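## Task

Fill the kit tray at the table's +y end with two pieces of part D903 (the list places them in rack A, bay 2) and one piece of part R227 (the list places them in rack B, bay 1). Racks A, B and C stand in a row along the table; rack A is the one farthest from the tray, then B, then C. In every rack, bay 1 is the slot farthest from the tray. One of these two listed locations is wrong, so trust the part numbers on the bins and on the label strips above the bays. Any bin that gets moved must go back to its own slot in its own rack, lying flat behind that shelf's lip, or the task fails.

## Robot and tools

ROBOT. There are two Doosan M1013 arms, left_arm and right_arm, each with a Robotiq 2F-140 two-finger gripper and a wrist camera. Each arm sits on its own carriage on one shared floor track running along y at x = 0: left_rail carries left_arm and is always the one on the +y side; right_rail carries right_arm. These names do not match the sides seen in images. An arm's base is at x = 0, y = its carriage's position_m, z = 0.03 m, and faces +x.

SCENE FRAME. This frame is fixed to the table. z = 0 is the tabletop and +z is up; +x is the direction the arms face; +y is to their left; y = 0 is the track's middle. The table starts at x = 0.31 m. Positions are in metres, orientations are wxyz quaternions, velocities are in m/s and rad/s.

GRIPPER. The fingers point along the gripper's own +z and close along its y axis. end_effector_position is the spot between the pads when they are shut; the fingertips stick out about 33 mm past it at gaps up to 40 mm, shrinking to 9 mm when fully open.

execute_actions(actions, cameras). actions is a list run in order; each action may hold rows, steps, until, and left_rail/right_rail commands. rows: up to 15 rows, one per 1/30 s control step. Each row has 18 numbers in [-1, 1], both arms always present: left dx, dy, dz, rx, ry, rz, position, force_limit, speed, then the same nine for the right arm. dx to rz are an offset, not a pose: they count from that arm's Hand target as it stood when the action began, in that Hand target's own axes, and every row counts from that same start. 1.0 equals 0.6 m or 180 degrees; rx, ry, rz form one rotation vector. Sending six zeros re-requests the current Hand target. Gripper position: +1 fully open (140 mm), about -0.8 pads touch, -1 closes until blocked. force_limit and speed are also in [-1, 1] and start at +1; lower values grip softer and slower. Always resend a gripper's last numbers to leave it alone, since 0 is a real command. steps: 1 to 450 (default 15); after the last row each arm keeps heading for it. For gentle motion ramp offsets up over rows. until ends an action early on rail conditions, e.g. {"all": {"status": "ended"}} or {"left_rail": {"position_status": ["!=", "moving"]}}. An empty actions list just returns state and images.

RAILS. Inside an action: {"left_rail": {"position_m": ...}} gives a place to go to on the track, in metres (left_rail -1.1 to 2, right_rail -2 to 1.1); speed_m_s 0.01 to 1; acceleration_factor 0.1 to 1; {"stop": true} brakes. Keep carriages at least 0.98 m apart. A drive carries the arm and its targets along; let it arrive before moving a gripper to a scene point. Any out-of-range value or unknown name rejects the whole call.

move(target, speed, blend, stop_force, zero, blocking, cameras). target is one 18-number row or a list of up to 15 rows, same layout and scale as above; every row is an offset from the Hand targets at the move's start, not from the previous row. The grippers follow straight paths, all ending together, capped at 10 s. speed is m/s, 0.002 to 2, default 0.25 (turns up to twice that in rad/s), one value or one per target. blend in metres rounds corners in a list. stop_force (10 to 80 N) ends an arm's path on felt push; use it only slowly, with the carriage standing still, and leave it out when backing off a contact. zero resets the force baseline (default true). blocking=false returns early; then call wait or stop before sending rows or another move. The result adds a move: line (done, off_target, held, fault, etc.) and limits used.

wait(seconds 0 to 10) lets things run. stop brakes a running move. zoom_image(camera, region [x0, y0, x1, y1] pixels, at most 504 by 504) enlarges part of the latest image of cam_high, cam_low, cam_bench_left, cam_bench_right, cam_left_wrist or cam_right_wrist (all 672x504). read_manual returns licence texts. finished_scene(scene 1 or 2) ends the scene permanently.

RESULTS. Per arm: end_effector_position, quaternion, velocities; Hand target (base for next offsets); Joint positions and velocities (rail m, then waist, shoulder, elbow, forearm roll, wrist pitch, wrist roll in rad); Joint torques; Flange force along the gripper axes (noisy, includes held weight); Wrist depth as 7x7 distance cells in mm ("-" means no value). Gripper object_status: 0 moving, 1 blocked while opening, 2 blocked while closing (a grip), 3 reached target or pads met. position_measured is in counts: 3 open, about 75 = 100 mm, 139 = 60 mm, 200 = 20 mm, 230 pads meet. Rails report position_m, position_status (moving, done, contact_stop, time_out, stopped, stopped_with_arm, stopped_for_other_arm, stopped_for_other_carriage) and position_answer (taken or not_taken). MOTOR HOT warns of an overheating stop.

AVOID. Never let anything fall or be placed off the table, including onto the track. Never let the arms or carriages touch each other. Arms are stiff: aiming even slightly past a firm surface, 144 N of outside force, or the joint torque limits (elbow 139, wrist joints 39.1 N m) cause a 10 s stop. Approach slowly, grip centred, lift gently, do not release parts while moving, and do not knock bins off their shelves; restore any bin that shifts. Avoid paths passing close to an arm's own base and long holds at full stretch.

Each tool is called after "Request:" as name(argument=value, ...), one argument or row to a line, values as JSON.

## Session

Request:
execute_actions(
  actions=[],
)

Scene clock: 0.00 s.
left_arm: end_effector_position=(+0.6500, +0.6083, +0.3520) position_measured=3 object_status=3 end_effector_quat_wxyz=(+0.000, +1.000, +0.000, +0.000) | right_arm: end_effector_position=(+0.6500, -1.0039, +0.3520) position_measured=3 object_status=3 end_effector_quat_wxyz=(+0.000, +1.000, +0.000, +0.000)
Joint positions: left_arm=[0.608 -0.053 0.164 1.605 0 1.373 1.518] | right_arm=[-1.004 -0.053 0.164 1.605 0 1.373 1.518]
Joint velocities: within noise
Joint torques (N m): no reading
Flange force (N): no reading
Wrist depth (mm): cam_left_wrist=[436 437 436 437 437 438 440 / 460 457 460 458 459 463 465 / 482 486 485 486 485 490 487 / 498 143 516 516 517 510 130 / - 542 548 551 553 553 113 / - 548 580 576 590 589 587 / - - 593 601 608 631 636] | cam_right_wrist=[430 430 427 415 424 421 421 / 459 453 452 - 449 446 444 / 488 486 484 483 492 475 471 / 504 133 523 514 509 501 125 / - 548 553 550 548 545 107 / - 606 618 595 569 573 - / - - 603 604 601 609 -]
Hand target: left_arm +0.6500, +0.6083, +0.3520; +0.000, +1.000, +0.000, +0.000 | right_arm +0.6500, -1.0039, +0.3520; +0.000, +1.000, +0.000, +0.000
Tool commands: left_gripper/position=+1.0 left_gripper/force_limit=+1.0 left_gripper/speed=+1.0 right_gripper/position=+1.0 right_gripper/force_limit=+1.0 right_gripper/speed=+1.0
left_rail: position_m=0.608 position_status=done
right_rail: position_m=-1.004 position_status=done

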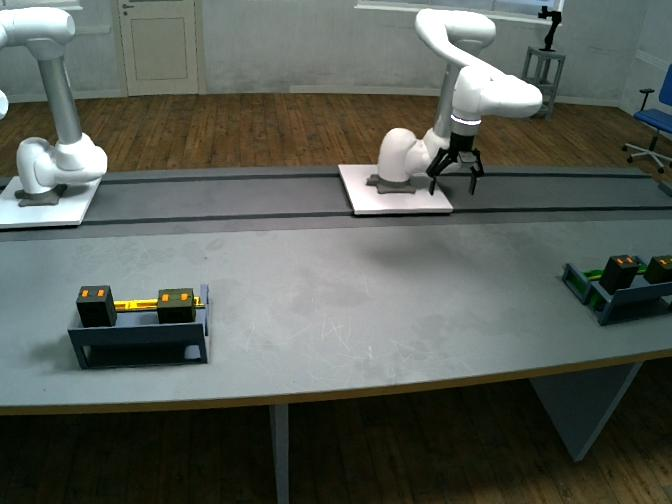

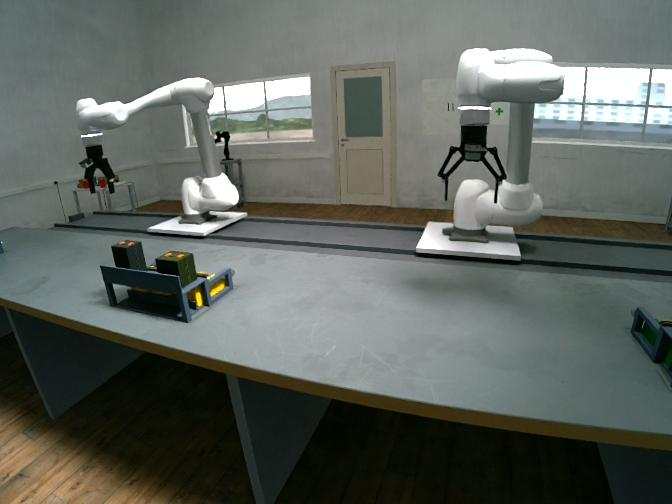

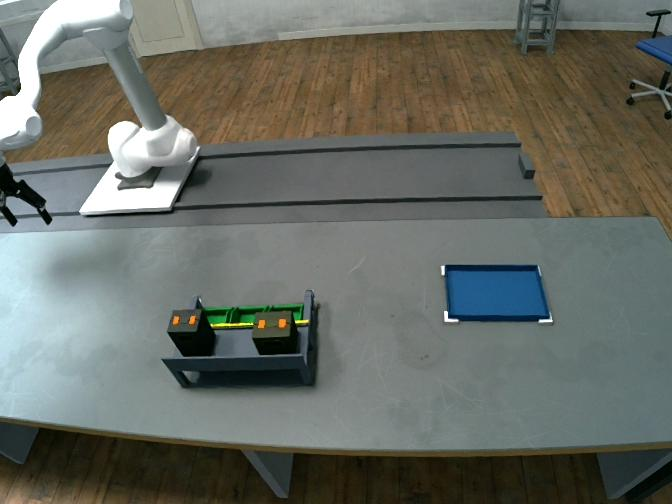

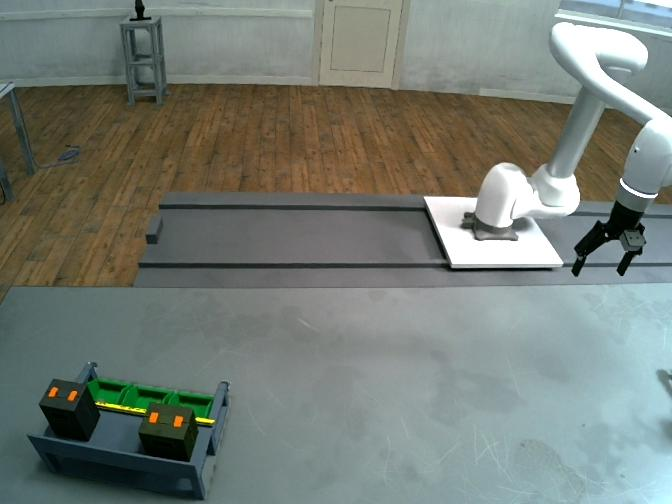

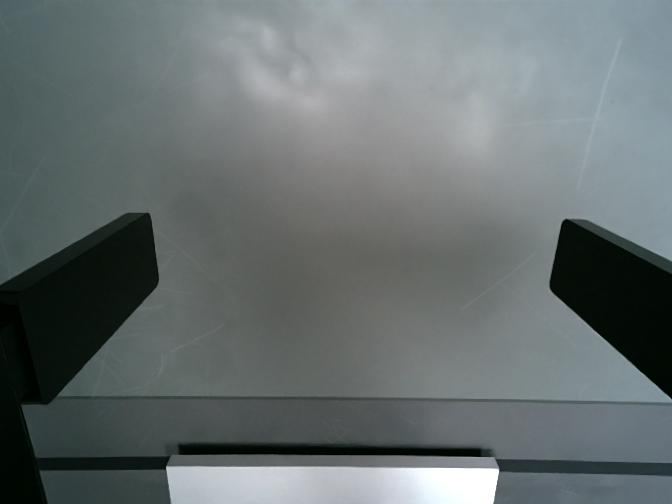

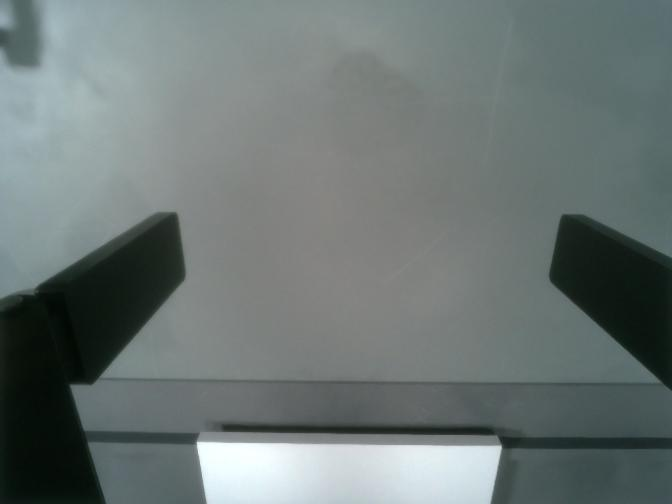

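Request:
execute_actions(
  actions=[
    {"left_rail":{"position_m":2.0},"right_rail":{"position_m":-2.0},"steps":300,"until":{"all":{"status":"ended"}}},
  ],
  cameras=["cam_left_wrist"],
)

Request:
move(
  target=[
    [-0.25,-0.7,-0.2,0,0,-0.25,1,1,1,-0.1,0.12,0.0,0.342,0,0.94,1,1,1],
    [-1,-1,-0.2,0,0,-0.5,1,1,1,-0.25,0.25,0.0,0.342,0,0.94,1,1,1],
  ],
  speed=0.4,
  blend=[0.05,0],
  cameras=["cam_right_wrist"],
)

Request:
zoom_image(
  camera="cam_right_wrist",
  region=[170, 80, 570, 380],
)

Scene clock: 14.13 s.
left_arm: end_effector_position=(+0.6500, +1.9997, +0.3520) position_measured=3 object_status=3 end_effector_quat_wxyz=(+0.000, +1.000, +0.000, +0.000) | right_arm: end_effector_position=(+0.6500, -2.0000, +0.3520) position_measured=3 object_status=3 end_effector_quat_wxyz=(+0.000, +1.000, +0.000, +0.000)
Joint positions: left_arm=[2 -0.053 0.164 1.605 0 1.373 1.518] | right_arm=[-2 -0.053 0.164 1.605 0 1.373 1.518]
Joint torques (N m): left_arm=[-1.48 -62.18 -39.27 4.52 -0.3 0.23] | right_arm=[-1.47 -60.19 -40.7 4 -0.31 -0.31]
Flange force (N): left_arm=[9.3 -2.3 -4.0] | right_arm=[4.5 -2.9 -0.9]
Wrist depth (mm): cam_left_wrist=[437 431 - - 430 438 439 / 459 458 - - 464 461 463 / 485 474 - - 488 487 488 / 119 506 516 514 516 514 130 / - 551 547 548 547 552 113 / 1505 583 593 580 572 592 - / 1555 628 605 624 601 633 -] | cam_right_wrist=[448 430 429 427 410 - 382 / 456 455 452 451 449 446 444 / 484 484 473 480 477 477 482 / 504 133 513 511 508 503 133 / - 550 550 527 539 545 107 / - - - 591 666 - 1448 / - 701 607 616 596 684 1581]
Hand target: left_arm +0.6500, +1.9997, +0.3520; +0.000, +1.000, +0.000, +0.000 | right_arm +0.6500, -2.0000, +0.3520; +0.000, +1.000, +0.000, +0.000
Tool commands: left_gripper/position=+1.0 left_gripper/force_limit=+1.0 left_gripper/speed=+1.0 right_gripper/position=+1.0 right_gripper/force_limit=+1.0 right_gripper/speed=+1.0
left_rail: position_m=2.000 position_status=done
right_rail: position_m=-2.000 position_status=done
Images, in order (width x height): cam_left_wrist 672x504.

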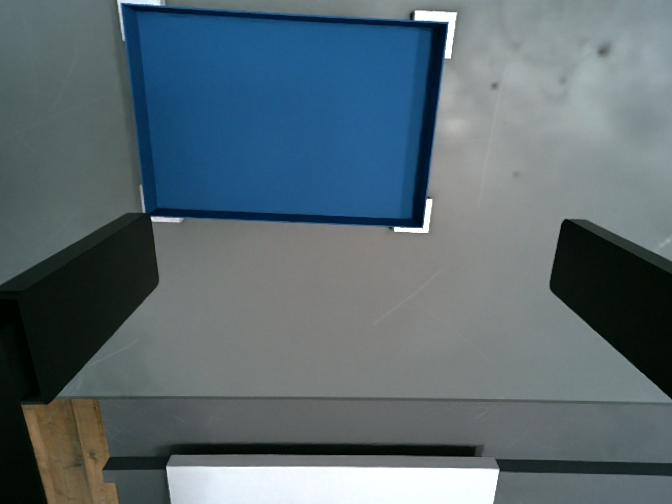

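Scene clock: 19.83 s.
left_arm: end_effector_position=(+0.0501, +2.5997, +0.4720) position_measured=3 object_status=3 end_effector_quat_wxyz=(+0.000, +0.707, +0.707, +0.000) | right_arm: end_effector_position=(+0.5000, -2.1500, +0.3520) position_measured=3 object_status=3 end_effector_quat_wxyz=(+0.342, +0.000, +0.940, +0.000)
Joint positions: left_arm=[2 1.43 0.068 1.497 0 1.577 1.43] | right_arm=[-2 -0.589 -0.354 2.21 0.548 0.755 -2.461]
Joint torques (N m): left_arm=[0.31 -52.39 -40.41 4.54 -0.35 0.15] | right_arm=[-2.75 -7.26 -41.54 4.09 -1.32 -0.1]
Flange force (N): left_arm=[8.5 1.9 -4.9] | right_arm=[-5.7 5.5 3.5]
Wrist depth (mm): cam_left_wrist=[1226 1207 1207 1201 1226 1195 552 / 1272 1279 1286 1286 1265 587 577 / 1344 1252 1359 1367 1375 619 611 / 119 133 1279 1399 1375 646 130 / 106 125 716 - 721 691 113 / 1652 765 706 695 670 739 - / 1736 793 734 727 762 758 -] | cam_right_wrist=[436 435 435 449 433 433 432 / 499 488 486 500 518 515 528 / - - - 598 584 556 604 / - 133 - 575 888 838 125 / - 116 - 3279 3097 3430 107 / - - - - - 4129 - / - - - - - 2934 -]
Hand target: left_arm +0.0500, +2.5998, +0.4720; +0.000, +0.707, +0.707, +0.000 | right_arm +0.5000, -2.1500, +0.3520; +0.342, +0.000, +0.940, +0.000
Off the commanded pose: left_arm 0.000 m, 0 deg | right_arm 0.000 m, 0 deg.
left_rail: position_m=2.000 position_status=done
right_rail: position_m=-2.000 position_status=done
move: done; limits=paced
Images, in order (width x height): cam_right_wrist 672x504.

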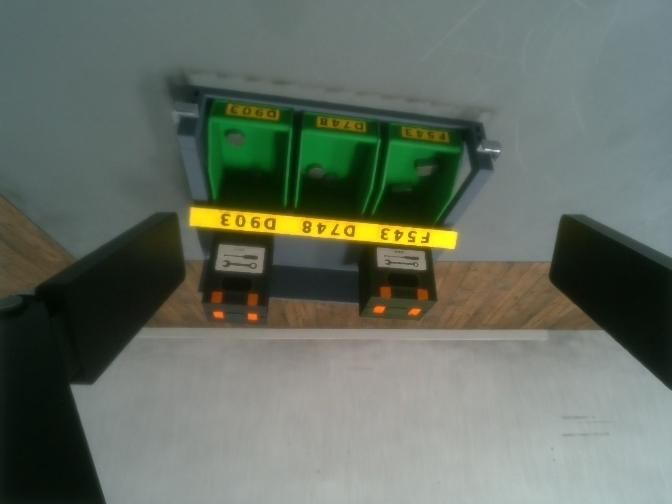

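Scaled by 1.260.

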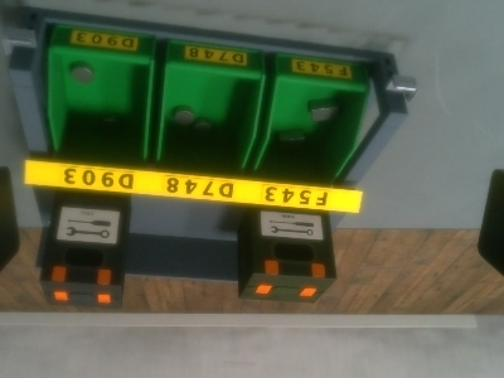

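Request:
move(
  target=[0,0,0,0,0,0,1,1,1,-0.266,-0.25,0.332,0.0116,0.222,0.032,1,1,1],
  speed=0.4,
  cameras=["cam_right_wrist"],
)

Request:
zoom_image(
  camera="cam_right_wrist",
  region=[200, 150, 540, 400],
)

Scene clock: 34.67 s.
left_arm: end_effector_position=(+0.0500, +2.5998, +0.4720) position_measured=3 object_status=3 end_effector_quat_wxyz=(+0.000, +0.707, +0.707, +0.000) | right_arm: end_effector_position=(+0.7502, -2.3002, +0.3019) position_measured=3 object_status=3 end_effector_quat_wxyz=(+0.000, +0.053, +0.999, +0.000)
Joint positions: left_arm=[2 1.43 0.068 1.497 0 1.577 1.43] | right_arm=[-2 -0.423 0.432 1.339 0 1.371 -1.889]
Joint torques (N m): left_arm=[-2.59 -52.47 -40.18 4.59 -0.41 0.14] | right_arm=[-1.24 -87.28 -40.48 3.98 -0.28 -0.17]
Flange force (N): left_arm=[9.6 -3.0 -5.5] | right_arm=[-5.9 0.7 -1.1]
Wrist depth (mm): cam_left_wrist=[1226 1189 1201 1207 1220 785 554 / 1286 1272 1272 1279 1293 590 579 / 1344 1336 1336 1359 1359 624 608 / 119 1329 1279 1618 1565 639 130 / - 125 - 714 704 700 113 / 1629 748 708 706 700 736 741 / 1711 700 730 723 770 790 785] | cam_right_wrist=[388 386 386 388 379 380 369 / 408 408 409 393 413 399 404 / 439 435 432 346 353 403 - / 453 133 468 363 353 349 125 / - 483 483 339 370 375 107 / - 526 530 261 267 390 313 / - 1570 1538 1548 1517 1496 -]
Hand target: left_arm +0.0500, +2.5998, +0.4720; +0.000, +0.707, +0.707, +0.000 | right_arm +0.7502, -2.3002, +0.3019; +0.000, +0.053, +0.999, +0.000
Off the commanded pose: left_arm 0.000 m, 0 deg | right_arm 0.000 m, 0 deg.
left_rail: position_m=2.000 position_status=done
right_rail: position_m=-2.000 position_status=done
move: done
Images, in order (width x height): cam_right_wrist 672x504.

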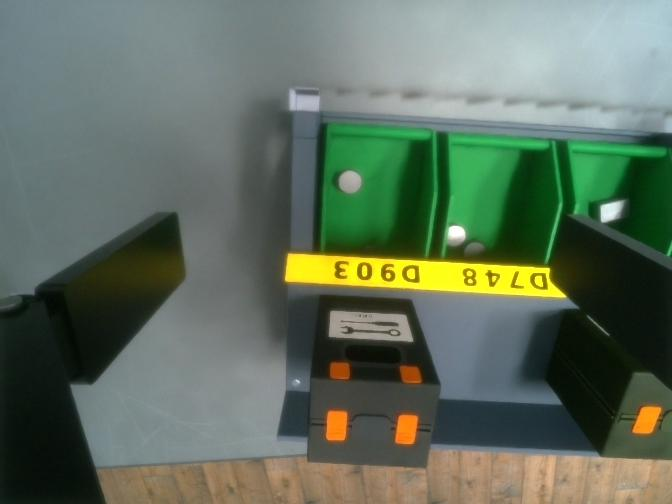

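Scaled by 1.482.

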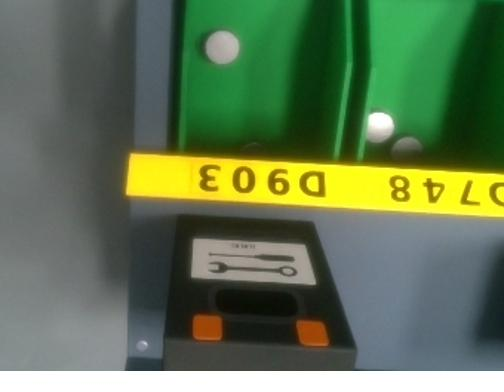

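Request:
move(
  target=[0,0,0,0,0,0,1,1,1,-0.044,-0.007,0.233,0,0,0.017,-0.36,0,0],
  speed=0.25,
  cameras=["cam_right_wrist"],
)

Request:
zoom_image(
  camera="cam_right_wrist",
  region=[250, 100, 500, 300],
)

Scene clock: 86.00 s.
left_arm: end_effector_position=(+0.0500, +2.5998, +0.4720) position_measured=3 object_status=3 end_effector_quat_wxyz=(+0.000, +0.707, +0.707, +0.000) | right_arm: end_effector_position=(+0.7760, -2.3071, +0.1622) position_measured=174 object_status=0 end_effector_quat_wxyz=(+0.000, +0.079, +0.997, +0.000)
Joint positions: left_arm=[2 1.43 0.068 1.497 0 1.577 1.43] | right_arm=[-2 -0.418 0.542 1.432 0 1.168 -1.83]
Joint torques (N m): left_arm=[-1.27 -53.25 -40.14 4.6 -0.38 0.17] | right_arm=[-1.79 -95.78 -38.05 3.73 -0.19 -0.2]
Flange force (N): left_arm=[11.1 -0.6 -5.3] | right_arm=[-7.3 1.1 1.2]
Wrist depth (mm): cam_left_wrist=[1214 1220 1232 1214 1232 1201 552 / 1279 1286 1279 1258 1272 589 576 / 1336 1351 1351 1416 1351 624 613 / 1416 154 1391 1383 1351 639 130 / - - - - - 693 113 / 1565 712 708 700 706 734 725 / 1775 746 730 725 770 796 804] | cam_right_wrist=[264 262 263 257 260 258 257 / 278 278 273 239 235 236 - / 299 294 290 275 - - 261 / 317 314 102 118 126 236 - / - 79 82 210 209 94 81 / - - - 193 - - - / - - - 163 - - -]
Hand target: left_arm +0.0500, +2.5998, +0.4720; +0.000, +0.707, +0.707, +0.000 | right_arm +0.7760, -2.3071, +0.1621; +0.000, +0.079, +0.997, +0.000
Off the commanded pose: left_arm 0.000 m, 0 deg | right_arm 0.000 m, 0 deg.
left_rail: position_m=2.000 position_status=done
right_rail: position_m=-2.000 position_status=done
move: done
Images, in order (width x height): cam_right_wrist 672x504.

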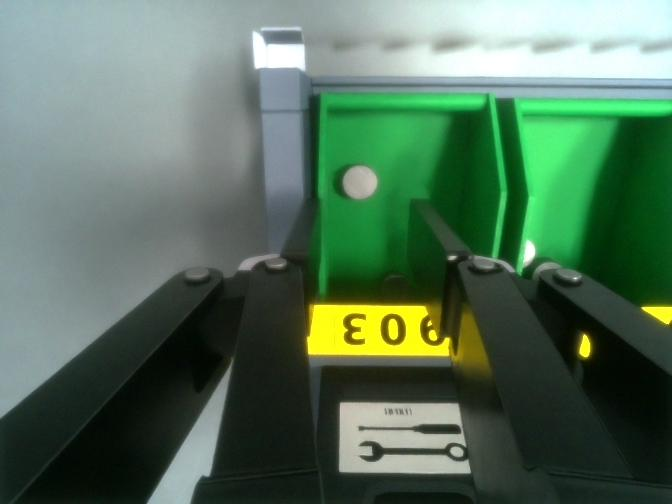

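Scaled by 2.016.

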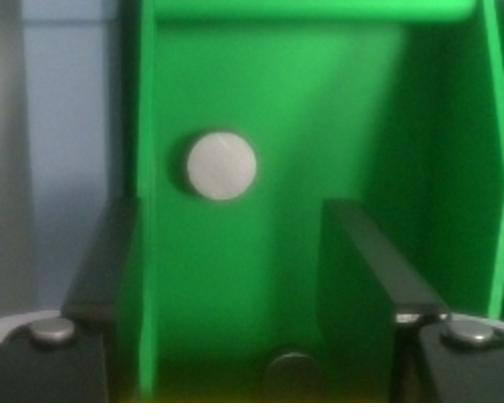

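Request:
execute_actions(
  actions=[
    {"rows":[[0,0,0,0,0,0,1,1,1,0,0,0,0,0,0,-1,-1,0]],"steps":40},
  ],
  cameras=[],
)

Request:
move(
  target=[
    [0,0,0,0,0,0,1,1,1,0,0,0,0,0,0.5,-1,-1,0],
    [0,0,0,0,0,0,1,1,1,0,0.002,0.12,0,0,0.5,-1,-1,0],
  ],
  speed=[0.4,0.1],
  cameras=["cam_right_wrist"],
)

Scene clock: 183.63 s.
left_arm: end_effector_position=(+0.0500, +2.5998, +0.4720) position_measured=3 object_status=3 end_effector_quat_wxyz=(+0.000, +0.707, +0.707, +0.000) | right_arm: end_effector_position=(+0.7760, -2.3071, +0.1621) position_measured=233 object_status=3 end_effector_quat_wxyz=(+0.000, +0.079, +0.997, +0.000)
Joint positions: left_arm=[2 1.43 0.068 1.497 0 1.577 1.43] | right_arm=[-2 -0.418 0.542 1.432 0 1.168 -1.83]
Joint torques (N m): left_arm=[-1.92 -52.44 -40.23 4.64 -0.32 0.2] | right_arm=[-1.59 -94.55 -37.57 3.75 -0.19 -0.28]
Flange force (N): left_arm=[9.9 -2.1 -5.0] | right_arm=[-7.0 1.1 0.6]
Wrist depth (mm): cam_left_wrist=[1258 1201 1207 1220 1214 1178 557 / 1272 1265 1279 1272 1272 596 577 / 1359 1351 1367 1272 1375 619 611 / 1375 - 1596 1407 1344 645 130 / - - - - - 691 113 / 1640 1525 700 704 723 732 725 / 1724 1675 736 721 748 780 -] | cam_right_wrist=[263 261 258 260 259 258 258 / 279 278 273 238 236 251 248 / 295 296 290 222 - 230 252 / 314 318 305 119 - 237 280 / 338 326 88 82 - 81 211 / - - - - - - - / - - - - - - -]
Hand target: left_arm +0.0500, +2.5998, +0.4720; +0.000, +0.707, +0.707, +0.000 | right_arm +0.7760, -2.3071, +0.1621; +0.000, +0.079, +0.997, +0.000
Off the commanded pose: left_arm 0.000 m, 0 deg | right_arm 0.000 m, 0 deg.
left_rail: position_m=2.000 position_status=done
right_rail: position_m=-2.000 position_status=done
No camera images: "cameras" was empty.

Scene clock: 187.10 s.
left_arm: end_effector_position=(+0.0500, +2.5998, +0.4720) position_measured=3 object_status=3 end_effector_quat_wxyz=(+0.000, +0.707, +0.707, +0.000) | right_arm: end_effector_position=(+0.7762, -2.3059, +0.0901) position_measured=233 object_status=3 end_effector_quat_wxyz=(+0.000, +0.761, +0.649, +0.000)
Joint positions: left_arm=[2 1.43 0.068 1.497 0 1.577 1.43] | right_arm=[-2 -0.417 0.593 1.49 0 1.059 -0.258]
Joint torques (N m): left_arm=[-1.96 -52.93 -40.31 4.63 -0.35 0.19] | right_arm=[-1.97 -97.41 -35.57 3.6 -0.01 -0.26]
Flange force (N): left_arm=[9.9 -1.9 -5.2] | right_arm=[1.1 6.7 1.2]
Wrist depth (mm): cam_left_wrist=[1201 1195 1329 1226 1226 1189 553 / 1272 1286 1272 1265 1272 587 577 / 1336 1359 1344 1336 1344 613 610 / 119 133 1399 1407 1515 628 130 / 106 687 695 689 661 689 113 / 1640 760 700 704 741 739 746 / 1724 1675 734 725 750 793 790] | cam_right_wrist=[199 199 191 - - 147 99 / 212 210 205 204 - 113 103 / 222 225 211 207 - 120 111 / - 240 231 109 - 123 117 / 257 249 88 82 - 81 122 / - - - - - - - / - - - - - - -]
Hand target: left_arm +0.0500, +2.5998, +0.4720; +0.000, +0.707, +0.707, +0.000 | right_arm +0.7761, -2.3059, +0.0901; +0.000, +0.761, +0.649, +0.000
Off the commanded pose: left_arm 0.000 m, 0 deg | right_arm 0.000 m, 0 deg.
left_rail: position_m=2.000 position_status=done
right_rail: position_m=-2.000 position_status=done
move: done
Images, in order (width x height): cam_right_wrist 672x504.

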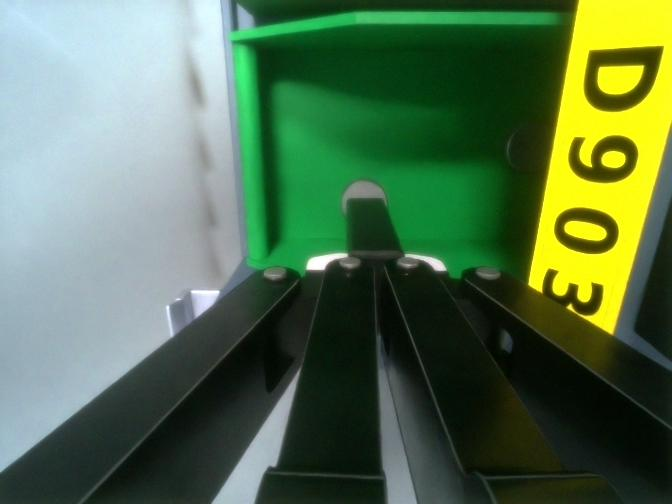

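Request:
move(
  target=[0,0,0,0,0,0,1,1,1,0.007,0,0.055,0,0,0,-1,-1,0],
  speed=0.01,
  stop_force=10,
  cameras=["cam_right_wrist"],
)

Scene clock: 200.37 s.
left_arm: end_effector_position=(+0.0500, +2.5998, +0.4720) position_measured=3 object_status=3 end_effector_quat_wxyz=(+0.000, +0.707, +0.707, +0.000) | right_arm: end_effector_position=(+0.7768, -2.3017, +0.0571) position_measured=233 object_status=3 end_effector_quat_wxyz=(+0.000, +0.761, +0.649, +0.000)
Joint positions: left_arm=[2 1.43 0.068 1.497 0 1.577 1.43] | right_arm=[-2 -0.412 0.619 1.514 0 1.009 -0.253]
Joint torques (N m): left_arm=[-2.45 -52.15 -40.41 4.64 -0.35 0.14] | right_arm=[-1.79 -98.1 -34.56 3.45 -0.2 -0.27]
Flange force (N): left_arm=[8.8 -3.3 -4.9] | right_arm=[2.2 6.1 0.7]
Wrist depth (mm): cam_left_wrist=[1245 1226 1207 1201 1201 1207 553 / 1272 1279 1272 1258 1265 598 579 / 1391 1336 1367 1351 1336 616 613 / 1407 133 1367 1416 1487 680 130 / - 135 - 700 760 698 113 / - 676 706 704 716 767 741 / 1775 812 732 723 743 793 785] | cam_right_wrist=[170 169 136 120 154 - - / 182 179 143 - 166 - - / - 191 152 175 - 166 85 / 207 203 197 109 - - 88 / 219 212 88 82 - 81 94 / - - - - - - - / - - - - - - -]
Hand target: left_arm +0.0500, +2.5998, +0.4720; +0.000, +0.707, +0.707, +0.000 | right_arm +0.7768, -2.3017, +0.0571; +0.000, +0.761, +0.649, +0.000
Off the commanded pose: left_arm 0.000 m, 0 deg | right_arm 0.000 m, 0 deg.
left_rail: position_m=2.000 position_status=done
right_rail: position_m=-2.000 position_status=done
move: done
Images, in order (width x height): cam_right_wrist 672x504.

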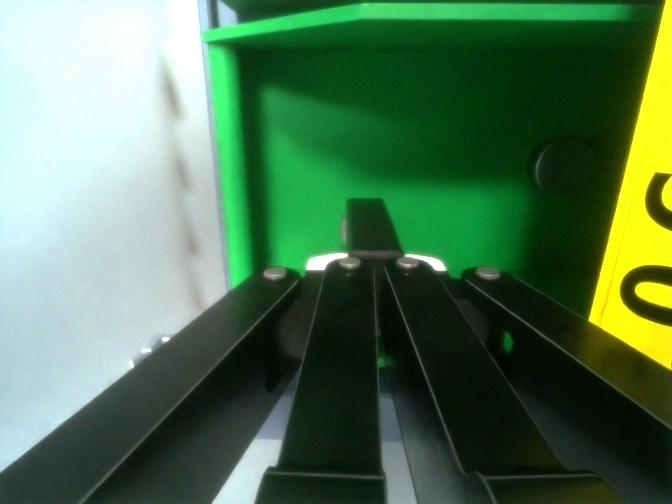

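Request:
move(
  target=[0,0,0,0,0,0,1,1,1,0,0,0.025,0,0,0,-1,-1,0],
  speed=0.008,
  stop_force=10,
  cameras=["cam_right_wrist"],
)

Scene clock: 204.73 s.
left_arm: end_effector_position=(+0.0500, +2.5998, +0.4720) position_measured=3 object_status=3 end_effector_quat_wxyz=(+0.000, +0.707, +0.707, +0.000) | right_arm: end_effector_position=(+0.7768, -2.3017, +0.0543) position_measured=233 object_status=3 end_effector_quat_wxyz=(+0.000, +0.761, +0.649, +0.000)
Joint positions: left_arm=[2 1.43 0.068 1.497 0 1.577 1.43] | right_arm=[-2 -0.412 0.621 1.515 0 1.005 -0.253]
Joint torques (N m): left_arm=[-2.29 -52.81 -40.42 4.6 -0.28 0.19] | right_arm=[-1.46 -83.01 -27.8 3.55 -1.38 -0.22]
Flange force (N): left_arm=[8.9 -2.6 -5.2] | right_arm=[1.3 2.9 -17.7]
Wrist depth (mm): cam_left_wrist=[1183 1214 1195 1214 1214 1189 553 / 1265 1252 1279 1272 1272 592 576 / 1336 1344 1359 1359 1351 623 610 / - 796 1407 1424 1442 643 130 / - 695 734 785 - 683 113 / 1675 743 702 700 710 734 739 / 1711 1618 734 725 748 788 782] | cam_right_wrist=[168 167 - 118 118 118 - / 180 176 - - 165 - - / 189 188 148 - - 170 84 / 201 200 199 109 - 184 85 / 215 212 88 81 - 81 91 / - - - - - - - / - - - - - - -]
Hand target: left_arm +0.0500, +2.5998, +0.4720; +0.000, +0.707, +0.707, +0.000 | right_arm +0.7768, -2.3017, +0.0543; +0.000, +0.761, +0.649, +0.000 (not the last commanded pose)
Off the commanded pose: left_arm 0.000 m, 0 deg | right_arm 0.012 m, 0 deg.
left_rail: position_m=2.000 position_status=done
right_rail: position_m=-2.000 position_status=done
move: contact (right_arm)
Images, in order (width x height): cam_right_wrist 672x504.

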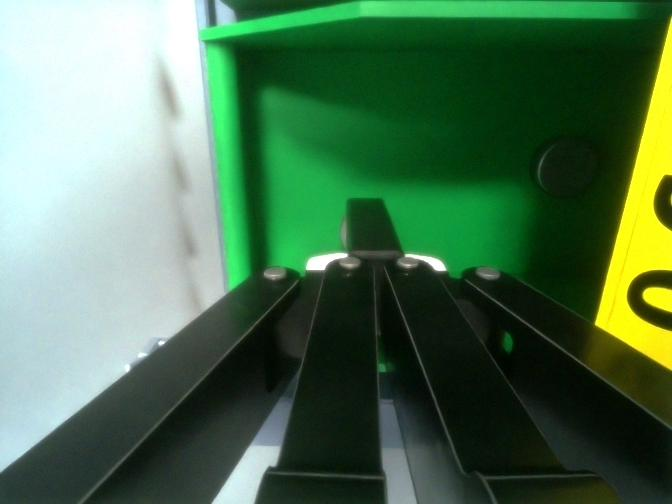

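Request:
move(
  target=[0,0,0,0,0,0,1,1,1,0.05,0,0,0,0,0,-1,-1,0],
  speed=0.02,
  cameras=["cam_right_wrist"],
)

Scene clock: 211.13 s.
left_arm: end_effector_position=(+0.0500, +2.5998, +0.4720) position_measured=3 object_status=3 end_effector_quat_wxyz=(+0.000, +0.707, +0.707, +0.000) | right_arm: end_effector_position=(+0.7816, -2.2722, +0.0543) position_measured=233 object_status=3 end_effector_quat_wxyz=(+0.000, +0.761, +0.649, +0.000)
Joint positions: left_arm=[2 1.43 0.068 1.497 0 1.577 1.43] | right_arm=[-2 -0.377 0.614 1.529 0 0.999 -0.218]
Joint torques (N m): left_arm=[-2.08 -52.6 -40.22 4.59 -0.38 0.17] | right_arm=[0.21 -84.43 -26.45 4.44 0.07 -0.27]
Flange force (N): left_arm=[9.8 -2.3 -5.3] | right_arm=[-1.0 6.6 -14.0]
Wrist depth (mm): cam_left_wrist=[1220 1214 1207 1220 1220 1207 552 / 1286 1265 1252 1272 1272 595 572 / 1314 1336 1351 1336 1351 621 613 / - 979 1293 1450 1399 646 130 / - - - - 725 700 113 / 1640 762 704 706 716 736 741 / 1736 1675 727 721 755 788 775] | cam_right_wrist=[167 167 156 158 - 151 155 / 179 177 165 167 167 167 102 / 187 185 148 - 173 - 84 / 203 204 198 109 187 176 85 / 217 209 88 82 - 81 89 / - - - - - - - / - - - - - - -]
Hand target: left_arm +0.0500, +2.5998, +0.4720; +0.000, +0.707, +0.707, +0.000 | right_arm +0.7816, -2.2721, +0.0543; +0.000, +0.761, +0.649, +0.000
Off the commanded pose: left_arm 0.000 m, 0 deg | right_arm 0.000 m, 0 deg.
left_rail: position_m=2.000 position_status=done
right_rail: position_m=-2.000 position_status=done
move: done
Images, in order (width x height): cam_right_wrist 672x504.

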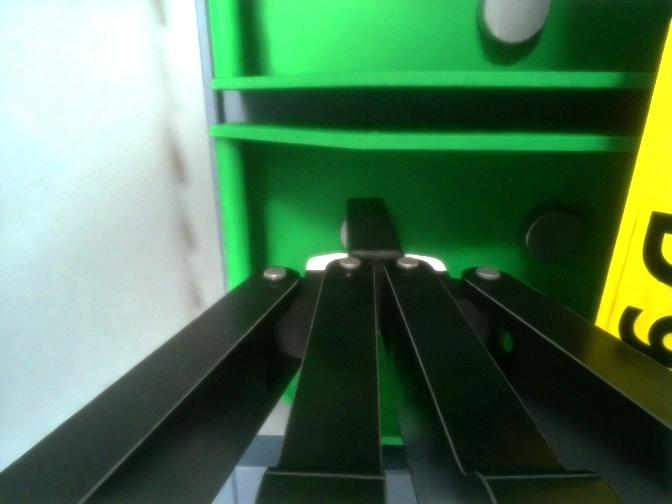

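Request:
move(
  target=[0,0,0,0,0,0,1,1,1,0.022,0.008,0,0,0,0,-1,-1,0],
  speed=0.02,
  cameras=[],
)

Request:
move(
  target=[
    [0,0,0,0,0,0,1,1,1,0,0,-0.1,0,0,0,-1,-1,0],
    [0,0,0,0,0,0,1,1,1,0,0,-0.17,0,0,-0.5,-0.44,-1,0],
  ],
  speed=[0.1,0.3],
  cameras=["cam_right_wrist"],
)

Scene clock: 222.10 s.
left_arm: end_effector_position=(+0.0500, +2.5998, +0.4720) position_measured=3 object_status=3 end_effector_quat_wxyz=(+0.000, +0.707, +0.707, +0.000) | right_arm: end_effector_position=(+0.7884, -2.2599, +0.0543) position_measured=233 object_status=3 end_effector_quat_wxyz=(+0.000, +0.761, +0.649, +0.000)
Joint positions: left_arm=[2 1.43 0.068 1.497 0 1.577 1.43] | right_arm=[-2 -0.36 0.617 1.523 0 1.002 -0.201]
Joint torques (N m): left_arm=[-2.17 -52.96 -40.28 4.58 -0.35 0.19] | right_arm=[1.01 -86.43 -28.05 4.39 -0.42 -0.37]
Flange force (N): left_arm=[9.6 -2.2 -5.5] | right_arm=[-1.2 5.3 -13.2]
Wrist depth (mm): cam_left_wrist=[1220 1226 1220 1207 1245 1172 553 / 1279 1279 1279 1272 1279 598 577 / 1407 1321 1329 1344 1351 615 611 / 1407 133 1468 1391 1407 643 130 / - 126 - - 736 721 113 / - 753 702 708 710 739 741 / 1699 1675 734 727 762 796 790] | cam_right_wrist=[167 167 157 157 155 152 152 / 180 177 167 164 - 161 - / 188 188 148 150 144 145 - / 201 199 - 109 - 181 82 / 215 211 88 82 - 81 87 / - - - - - - - / - - - - - - -]
Hand target: left_arm +0.0500, +2.5998, +0.4720; +0.000, +0.707, +0.707, +0.000 | right_arm +0.7884, -2.2598, +0.0543; +0.000, +0.761, +0.649, +0.000
Off the commanded pose: left_arm 0.000 m, 0 deg | right_arm 0.000 m, 0 deg.
left_rail: position_m=2.000 position_status=done
right_rail: position_m=-2.000 position_status=done
move: done
No camera images: "cameras" was empty.

Scene clock: 226.73 s.
left_arm: end_effector_position=(+0.0500, +2.5998, +0.4720) position_measured=3 object_status=3 end_effector_quat_wxyz=(+0.000, +0.707, +0.707, +0.000) | right_arm: end_effector_position=(+0.7884, -2.2599, +0.1563) position_measured=185 object_status=0 end_effector_quat_wxyz=(+0.000, +0.079, +0.997, +0.000)
Joint positions: left_arm=[2 1.43 0.068 1.497 0 1.577 1.43] | right_arm=[-2 -0.36 0.539 1.448 0 1.155 -1.772]
Joint torques (N m): left_arm=[-2.05 -52.72 -40.2 4.54 -0.33 0.18] | right_arm=[-1.36 -94.05 -37.44 3.69 -0.12 -0.25]
Flange force (N): left_arm=[9.7 -2.4 -5.4] | right_arm=[-6.5 1.3 0.5]
Wrist depth (mm): cam_left_wrist=[1207 1226 1214 1207 1214 1189 553 / 1272 1314 1258 1279 1279 587 577 / 1321 1367 1336 1351 1359 618 604 / - 154 1416 1442 1106 636 130 / - 133 - 652 674 693 113 / 1652 706 706 706 685 734 743 / 1711 1640 732 727 775 788 785] | cam_right_wrist=[258 249 256 256 255 253 252 / 272 266 227 - - 255 232 / 290 287 212 - - - 221 / 308 305 212 114 119 - 234 / 324 72 82 201 129 94 81 / - - - 196 - - - / - - - 158 - - -]
Hand target: left_arm +0.0500, +2.5998, +0.4720; +0.000, +0.707, +0.707, +0.000 | right_arm +0.7884, -2.2599, +0.1563; +0.000, +0.079, +0.997, +0.000
Off the commanded pose: left_arm 0.000 m, 0 deg | right_arm 0.000 m, 0 deg.
left_rail: position_m=2.000 position_status=done
right_rail: position_m=-2.000 position_status=done
move: done
Images, in order (width x height): cam_right_wrist 672x504.

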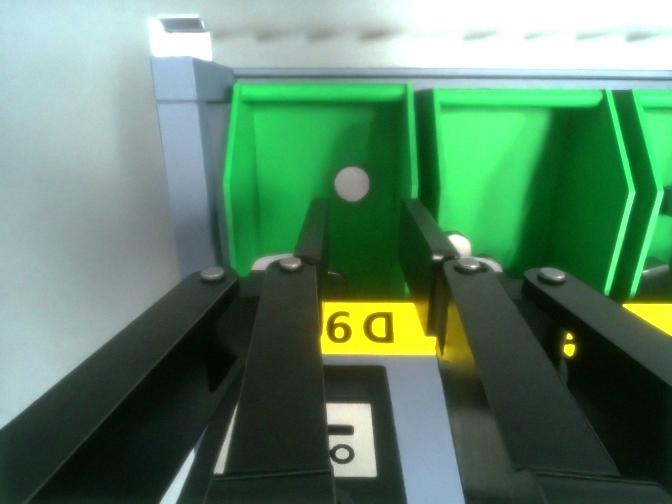

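Request:
move(
  target=[0,0,0,0,0,0,1,1,1,0,0,0.11,0.022,0,0,-0.44,-1,0],
  speed=0.1,
  cameras=["cam_right_wrist"],
)

Request:
zoom_image(
  camera="cam_right_wrist",
  region=[170, 100, 520, 360],
)

Scene clock: 246.23 s.
left_arm: end_effector_position=(+0.0500, +2.5998, +0.4720) position_measured=3 object_status=3 end_effector_quat_wxyz=(+0.000, +0.707, +0.707, +0.000) | right_arm: end_effector_position=(+0.7884, -2.2599, +0.0903) position_measured=185 object_status=3 end_effector_quat_wxyz=(-0.003, +0.079, +0.996, -0.034)
Joint positions: left_arm=[2 1.43 0.068 1.497 0 1.577 1.43] | right_arm=[-2 -0.333 0.583 1.509 -0.079 1.04 -1.705]
Joint torques (N m): left_arm=[-2.03 -53.22 -40.47 4.51 -0.29 0.21] | right_arm=[-2.04 -95.93 -35.57 3.55 -0.22 -0.18]
Flange force (N): left_arm=[10.5 -2.2 -4.6] | right_arm=[-5.8 2.5 1.3]
Wrist depth (mm): cam_left_wrist=[1207 1214 1265 1214 1155 782 556 / 1279 1272 1265 1258 1279 589 582 / 1336 1351 1367 1391 1286 624 610 / 1391 - 1391 1433 1442 646 130 / - - - - 712 700 113 / 1640 734 700 708 714 734 743 / 1762 1652 734 723 732 788 785] | cam_right_wrist=[205 156 202 198 193 191 187 / 222 147 173 170 166 164 - / 238 148 210 211 161 - 197 / 253 154 162 115 119 143 198 / 265 72 82 116 - 94 81 / - - - 144 - - - / - - - 141 - - -]
Hand target: left_arm +0.0500, +2.5998, +0.4720; +0.000, +0.707, +0.707, +0.000 | right_arm +0.7884, -2.2598, +0.0903; -0.003, +0.079, +0.996, -0.034
Off the commanded pose: left_arm 0.000 m, 0 deg | right_arm 0.000 m, 0 deg.
left_rail: position_m=2.000 position_status=done
right_rail: position_m=-2.000 position_status=done
move: done
Images, in order (width x height): cam_right_wrist 672x504.

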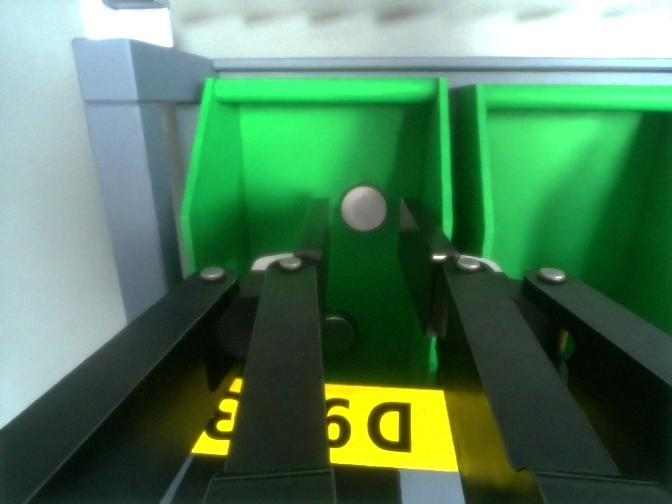

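Scaled by 1.440.

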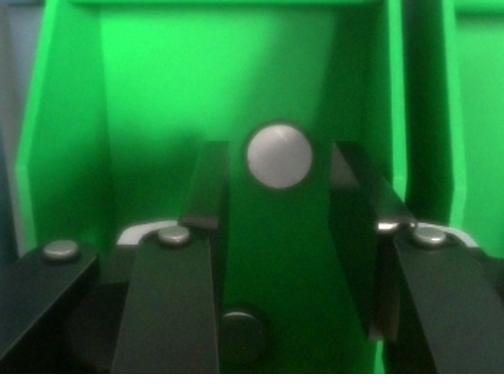

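Request:
move(
  target=[0,0,0,0,0,0,1,1,1,0,0.004,0.038,0.015,0,0,-0.44,-1,0],
  speed=0.05,
  stop_force=12,
  cameras=["cam_right_wrist"],
)

Scene clock: 269.13 s.
left_arm: end_effector_position=(+0.0500, +2.5998, +0.4720) position_measured=3 object_status=3 end_effector_quat_wxyz=(+0.000, +0.707, +0.707, +0.000) | right_arm: end_effector_position=(+0.7886, -2.2590, +0.0674) position_measured=185 object_status=3 end_effector_quat_wxyz=(-0.005, +0.079, +0.995, -0.058)
Joint positions: left_arm=[2 1.43 0.068 1.497 0 1.577 1.43] | right_arm=[-2 -0.313 0.6 1.529 -0.136 0.998 -1.652]
Joint torques (N m): left_arm=[-1.99 -52.57 -40.3 4.7 -0.31 0.12] | right_arm=[-1.4 -96.05 -34.17 3.06 -0.16 -0.23]
Flange force (N): left_arm=[9.4 -2.5 -5.1] | right_arm=[-5.8 1.8 0.3]
Wrist depth (mm): cam_left_wrist=[1214 1207 1239 1214 1201 1201 553 / 1272 1293 1265 - 1286 587 565 / 1336 1336 1336 1367 1375 618 610 / - 133 1307 1424 1399 695 130 / - 124 746 782 723 687 113 / 1663 693 702 710 732 732 743 / 1724 1736 734 725 750 788 785] | cam_right_wrist=[- 183 182 177 172 168 162 / - 139 153 181 143 169 166 / 127 136 161 185 - 180 173 / 137 137 104 118 119 - - / 252 82 81 116 - 94 81 / - - - - - - - / - - - 123 122 - -]
Hand target: left_arm +0.0500, +2.5998, +0.4720; +0.000, +0.707, +0.707, +0.000 | right_arm +0.7886, -2.2590, +0.0674; -0.005, +0.079, +0.995, -0.058
Off the commanded pose: left_arm 0.000 m, 0 deg | right_arm 0.000 m, 0 deg.
left_rail: position_m=2.000 position_status=done
right_rail: position_m=-2.000 position_status=done
move: done
Images, in order (width x height): cam_right_wrist 672x504.

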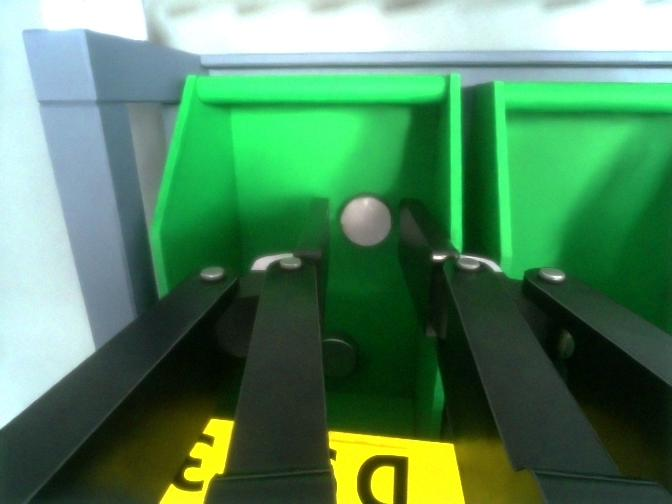

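Request:
move(
  target=[0,0,0,0,0,0,1,1,1,0,0.0,0.029,0,0,0,-0.44,-1,0],
  speed=0.015,
  stop_force=10,
  cameras=["cam_right_wrist"],
)

Scene clock: 276.17 s.
left_arm: end_effector_position=(+0.0500, +2.5998, +0.4720) position_measured=3 object_status=3 end_effector_quat_wxyz=(+0.000, +0.707, +0.707, +0.000) | right_arm: end_effector_position=(+0.7886, -2.2591, +0.0655) position_measured=185 object_status=3 end_effector_quat_wxyz=(-0.005, +0.079, +0.995, -0.058)
Joint positions: left_arm=[2 1.43 0.068 1.497 0 1.577 1.43] | right_arm=[-2 -0.313 0.602 1.53 -0.137 0.996 -1.652]
Joint torques (N m): left_arm=[-1.36 -52.29 -40.29 4.68 -0.31 0.2] | right_arm=[-3.34 -75.9 -25.32 2.85 -1.94 -0.13]
Flange force (N): left_arm=[8.8 -1.0 -5.2] | right_arm=[-1.3 1.8 -25.7]
Wrist depth (mm): cam_left_wrist=[1214 1201 1214 1214 1220 1195 549 / 1265 1286 1265 1279 1272 598 576 / 1344 1391 1351 1351 1351 623 607 / 119 143 1286 1407 1535 643 130 / 106 695 702 - 689 698 113 / 1640 732 706 702 678 736 746 / 1711 1675 732 725 758 790 765] | cam_right_wrist=[- 181 181 176 170 166 161 / - 146 151 146 141 168 138 / 126 135 - - - 177 173 / 135 136 104 133 119 123 183 / 252 82 81 116 - 94 81 / - - - 225 - - - / - - - 122 - - -]
Hand target: left_arm +0.0500, +2.5998, +0.4720; +0.000, +0.707, +0.707, +0.000 | right_arm +0.7886, -2.2591, +0.0655; -0.005, +0.079, +0.995, -0.058 (not the last commanded pose)
Off the commanded pose: left_arm 0.000 m, 0 deg | right_arm 0.016 m, 0 deg.
left_rail: position_m=2.000 position_status=done
right_rail: position_m=-2.000 position_status=done
move: contact (right_arm)
Images, in order (width x height): cam_right_wrist 672x504.

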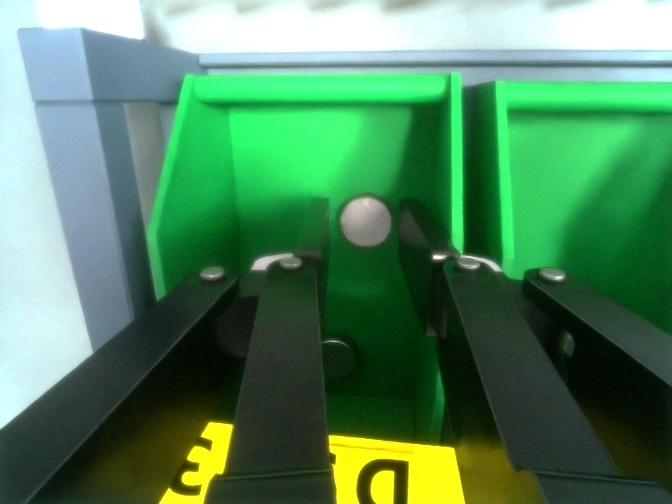

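Request:
move(
  target=[0,0,0,0,0,0,1,1,1,0,0.0,-0.13,-0.0343,0.016,0.2774,-1,-1,0],
  speed=0.15,
  cameras=["cam_right_wrist"],
)

Scene clock: 335.87 s.
left_arm: end_effector_position=(+0.0500, +2.5998, +0.4720) position_measured=3 object_status=3 end_effector_quat_wxyz=(+0.000, +0.707, +0.707, +0.000) | right_arm: end_effector_position=(+0.7900, -2.2502, +0.1430) position_measured=233 object_status=3 end_effector_quat_wxyz=(+0.000, +0.493, +0.870, +0.000)
Joint positions: left_arm=[2 1.43 0.068 1.497 0 1.577 1.43] | right_arm=[-2 -0.348 0.546 1.463 -0.001 1.133 -0.887]
Joint torques (N m): left_arm=[-1.88 -52.56 -40.37 4.64 -0.36 0.16] | right_arm=[-1.54 -94.23 -37.25 3.68 -0.14 -0.22]
Flange force (N): left_arm=[9.3 -2.0 -5.1] | right_arm=[-2.9 5.0 0.5]
Wrist depth (mm): cam_left_wrist=[1239 1207 1214 1226 1232 685 553 / 1307 1272 1279 1293 1293 593 579 / 1351 1344 1344 1359 1351 1375 608 / 111 143 1416 1359 1496 682 130 / 105 133 - - 746 695 113 / 1652 727 704 704 691 732 741 / - 723 732 721 727 788 788] | cam_right_wrist=[249 245 246 238 232 - 183 / 261 260 259 246 - - 159 / 277 277 269 233 262 247 161 / 296 224 - 109 133 172 181 / 319 307 88 88 - 81 191 / - - - - - - - / - - - - - - -]
Hand target: left_arm +0.0500, +2.5998, +0.4720; +0.000, +0.707, +0.707, +0.000 | right_arm +0.7900, -2.2502, +0.1430; +0.000, +0.493, +0.870, +0.000
Off the commanded pose: left_arm 0.000 m, 0 deg | right_arm 0.000 m, 0 deg.
left_rail: position_m=2.000 position_status=done
right_rail: position_m=-2.000 position_status=done
move: done
Images, in order (width x height): cam_right_wrist 672x504.

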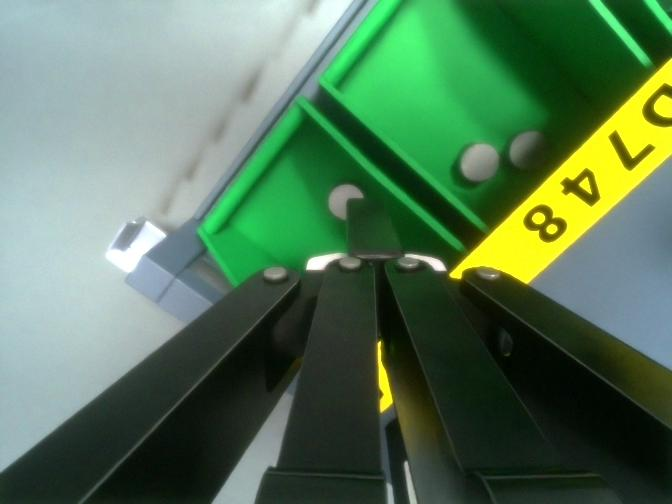

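Request:
move(
  target=[0,0,0,0,0,0,1,1,1,-0.0167,-0.0143,0.138,0,0,0,-1,-1,0],
  speed=0.1,
  cameras=[],
)

Request:
move(
  target=[0,0,0,0,0,0,1,1,1,0,0,0.025,0,0,0,-1,-1,0],
  speed=0.008,
  stop_force=10,
  cameras=["cam_right_wrist"],
)

Scene clock: 345.47 s.
left_arm: end_effector_position=(+0.0500, +2.5998, +0.4720) position_measured=3 object_status=3 end_effector_quat_wxyz=(+0.000, +0.707, +0.707, +0.000) | right_arm: end_effector_position=(+0.7878, -2.2633, +0.0603) position_measured=233 object_status=3 end_effector_quat_wxyz=(+0.000, +0.493, +0.870, +0.000)
Joint positions: left_arm=[2 1.43 0.068 1.497 0 1.577 1.43] | right_arm=[-2 -0.364 0.612 1.519 -0.001 1.01 -0.903]
Joint torques (N m): left_arm=[-2.12 -52.41 -40.55 4.56 -0.29 0.18] | right_arm=[-1.81 -97.87 -34.18 3.5 -0.11 -0.26]
Flange force (N): left_arm=[8.6 -2.6 -4.7] | right_arm=[-3.0 6.6 0.3]
Wrist depth (mm): cam_left_wrist=[1214 1207 1515 1226 1195 1189 554 / 1239 1286 1272 1286 1286 598 579 / 1351 1252 1336 1344 1351 621 604 / - 133 1450 1468 1424 646 130 / 106 126 - 674 - 691 113 / 1629 790 700 706 708 734 739 / 1687 772 730 727 758 777 -] | cam_right_wrist=[173 172 171 163 162 161 160 / 185 182 180 142 169 - 167 / 194 194 152 - 183 173 170 / 206 190 - 109 - 119 185 / 129 149 88 82 - 81 - / - - - - - - - / - - - - - - -]
Hand target: left_arm +0.0500, +2.5998, +0.4720; +0.000, +0.707, +0.707, +0.000 | right_arm +0.7878, -2.2633, +0.0602; +0.000, +0.493, +0.870, +0.000
Off the commanded pose: left_arm 0.000 m, 0 deg | right_arm 0.000 m, 0 deg.
left_rail: position_m=2.000 position_status=done
right_rail: position_m=-2.000 position_status=done
move: done
No camera images: "cameras" was empty.

Scene clock: 346.83 s.
left_arm: end_effector_position=(+0.0500, +2.5998, +0.4720) position_measured=3 object_status=3 end_effector_quat_wxyz=(+0.000, +0.707, +0.707, +0.000) | right_arm: end_effector_position=(+0.7879, -2.2633, +0.0542) position_measured=233 object_status=3 end_effector_quat_wxyz=(+0.000, +0.493, +0.870, +0.000)
Joint positions: left_arm=[2 1.43 0.068 1.497 0 1.577 1.43] | right_arm=[-2 -0.364 0.618 1.522 -0.001 1.002 -0.903]
Joint torques (N m): left_arm=[-2.08 -52.94 -39.96 4.58 -0.39 0.2] | right_arm=[-2.04 -81.75 -27.46 3.28 -1.59 -0.22]
Flange force (N): left_arm=[10.9 -2.1 -5.8] | right_arm=[0.3 3.3 -19.6]
Wrist depth (mm): cam_left_wrist=[1214 1207 1220 1214 1226 1183 556 / 1279 1272 1286 1293 1272 884 580 / 1329 1272 1344 1344 1207 621 611 / 1391 1329 1416 1399 1416 645 130 / - 134 721 721 714 698 113 / 1629 1468 704 700 716 734 746 / 1736 1699 732 727 741 788 772] | cam_right_wrist=[167 167 166 133 157 156 155 / 179 177 173 164 164 164 162 / 189 188 147 - - 165 163 / 199 172 - 109 - 186 179 / 129 151 88 82 - 81 - / - - - - - - - / - - - - - - -]
Hand target: left_arm +0.0500, +2.5998, +0.4720; +0.000, +0.707, +0.707, +0.000 | right_arm +0.7879, -2.2633, +0.0542; +0.000, +0.493, +0.870, +0.000 (not the last commanded pose)
Off the commanded pose: left_arm 0.000 m, 0 deg | right_arm 0.009 m, 0 deg.
left_rail: position_m=2.000 position_status=done
right_rail: position_m=-2.000 position_status=done
move: contact (right_arm)
Images, in order (width x height): cam_right_wrist 672x504.

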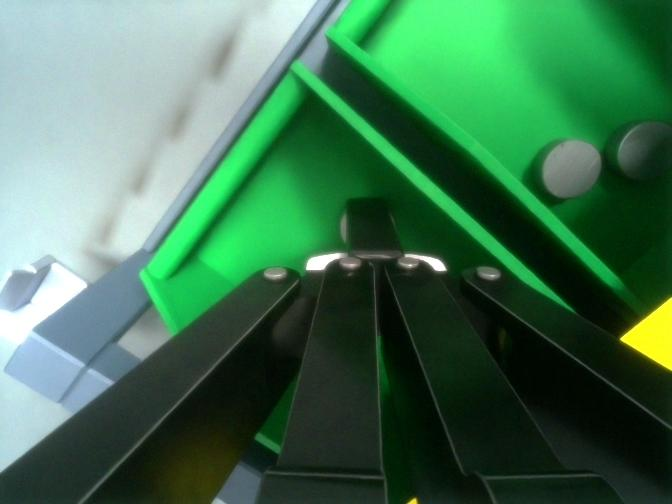

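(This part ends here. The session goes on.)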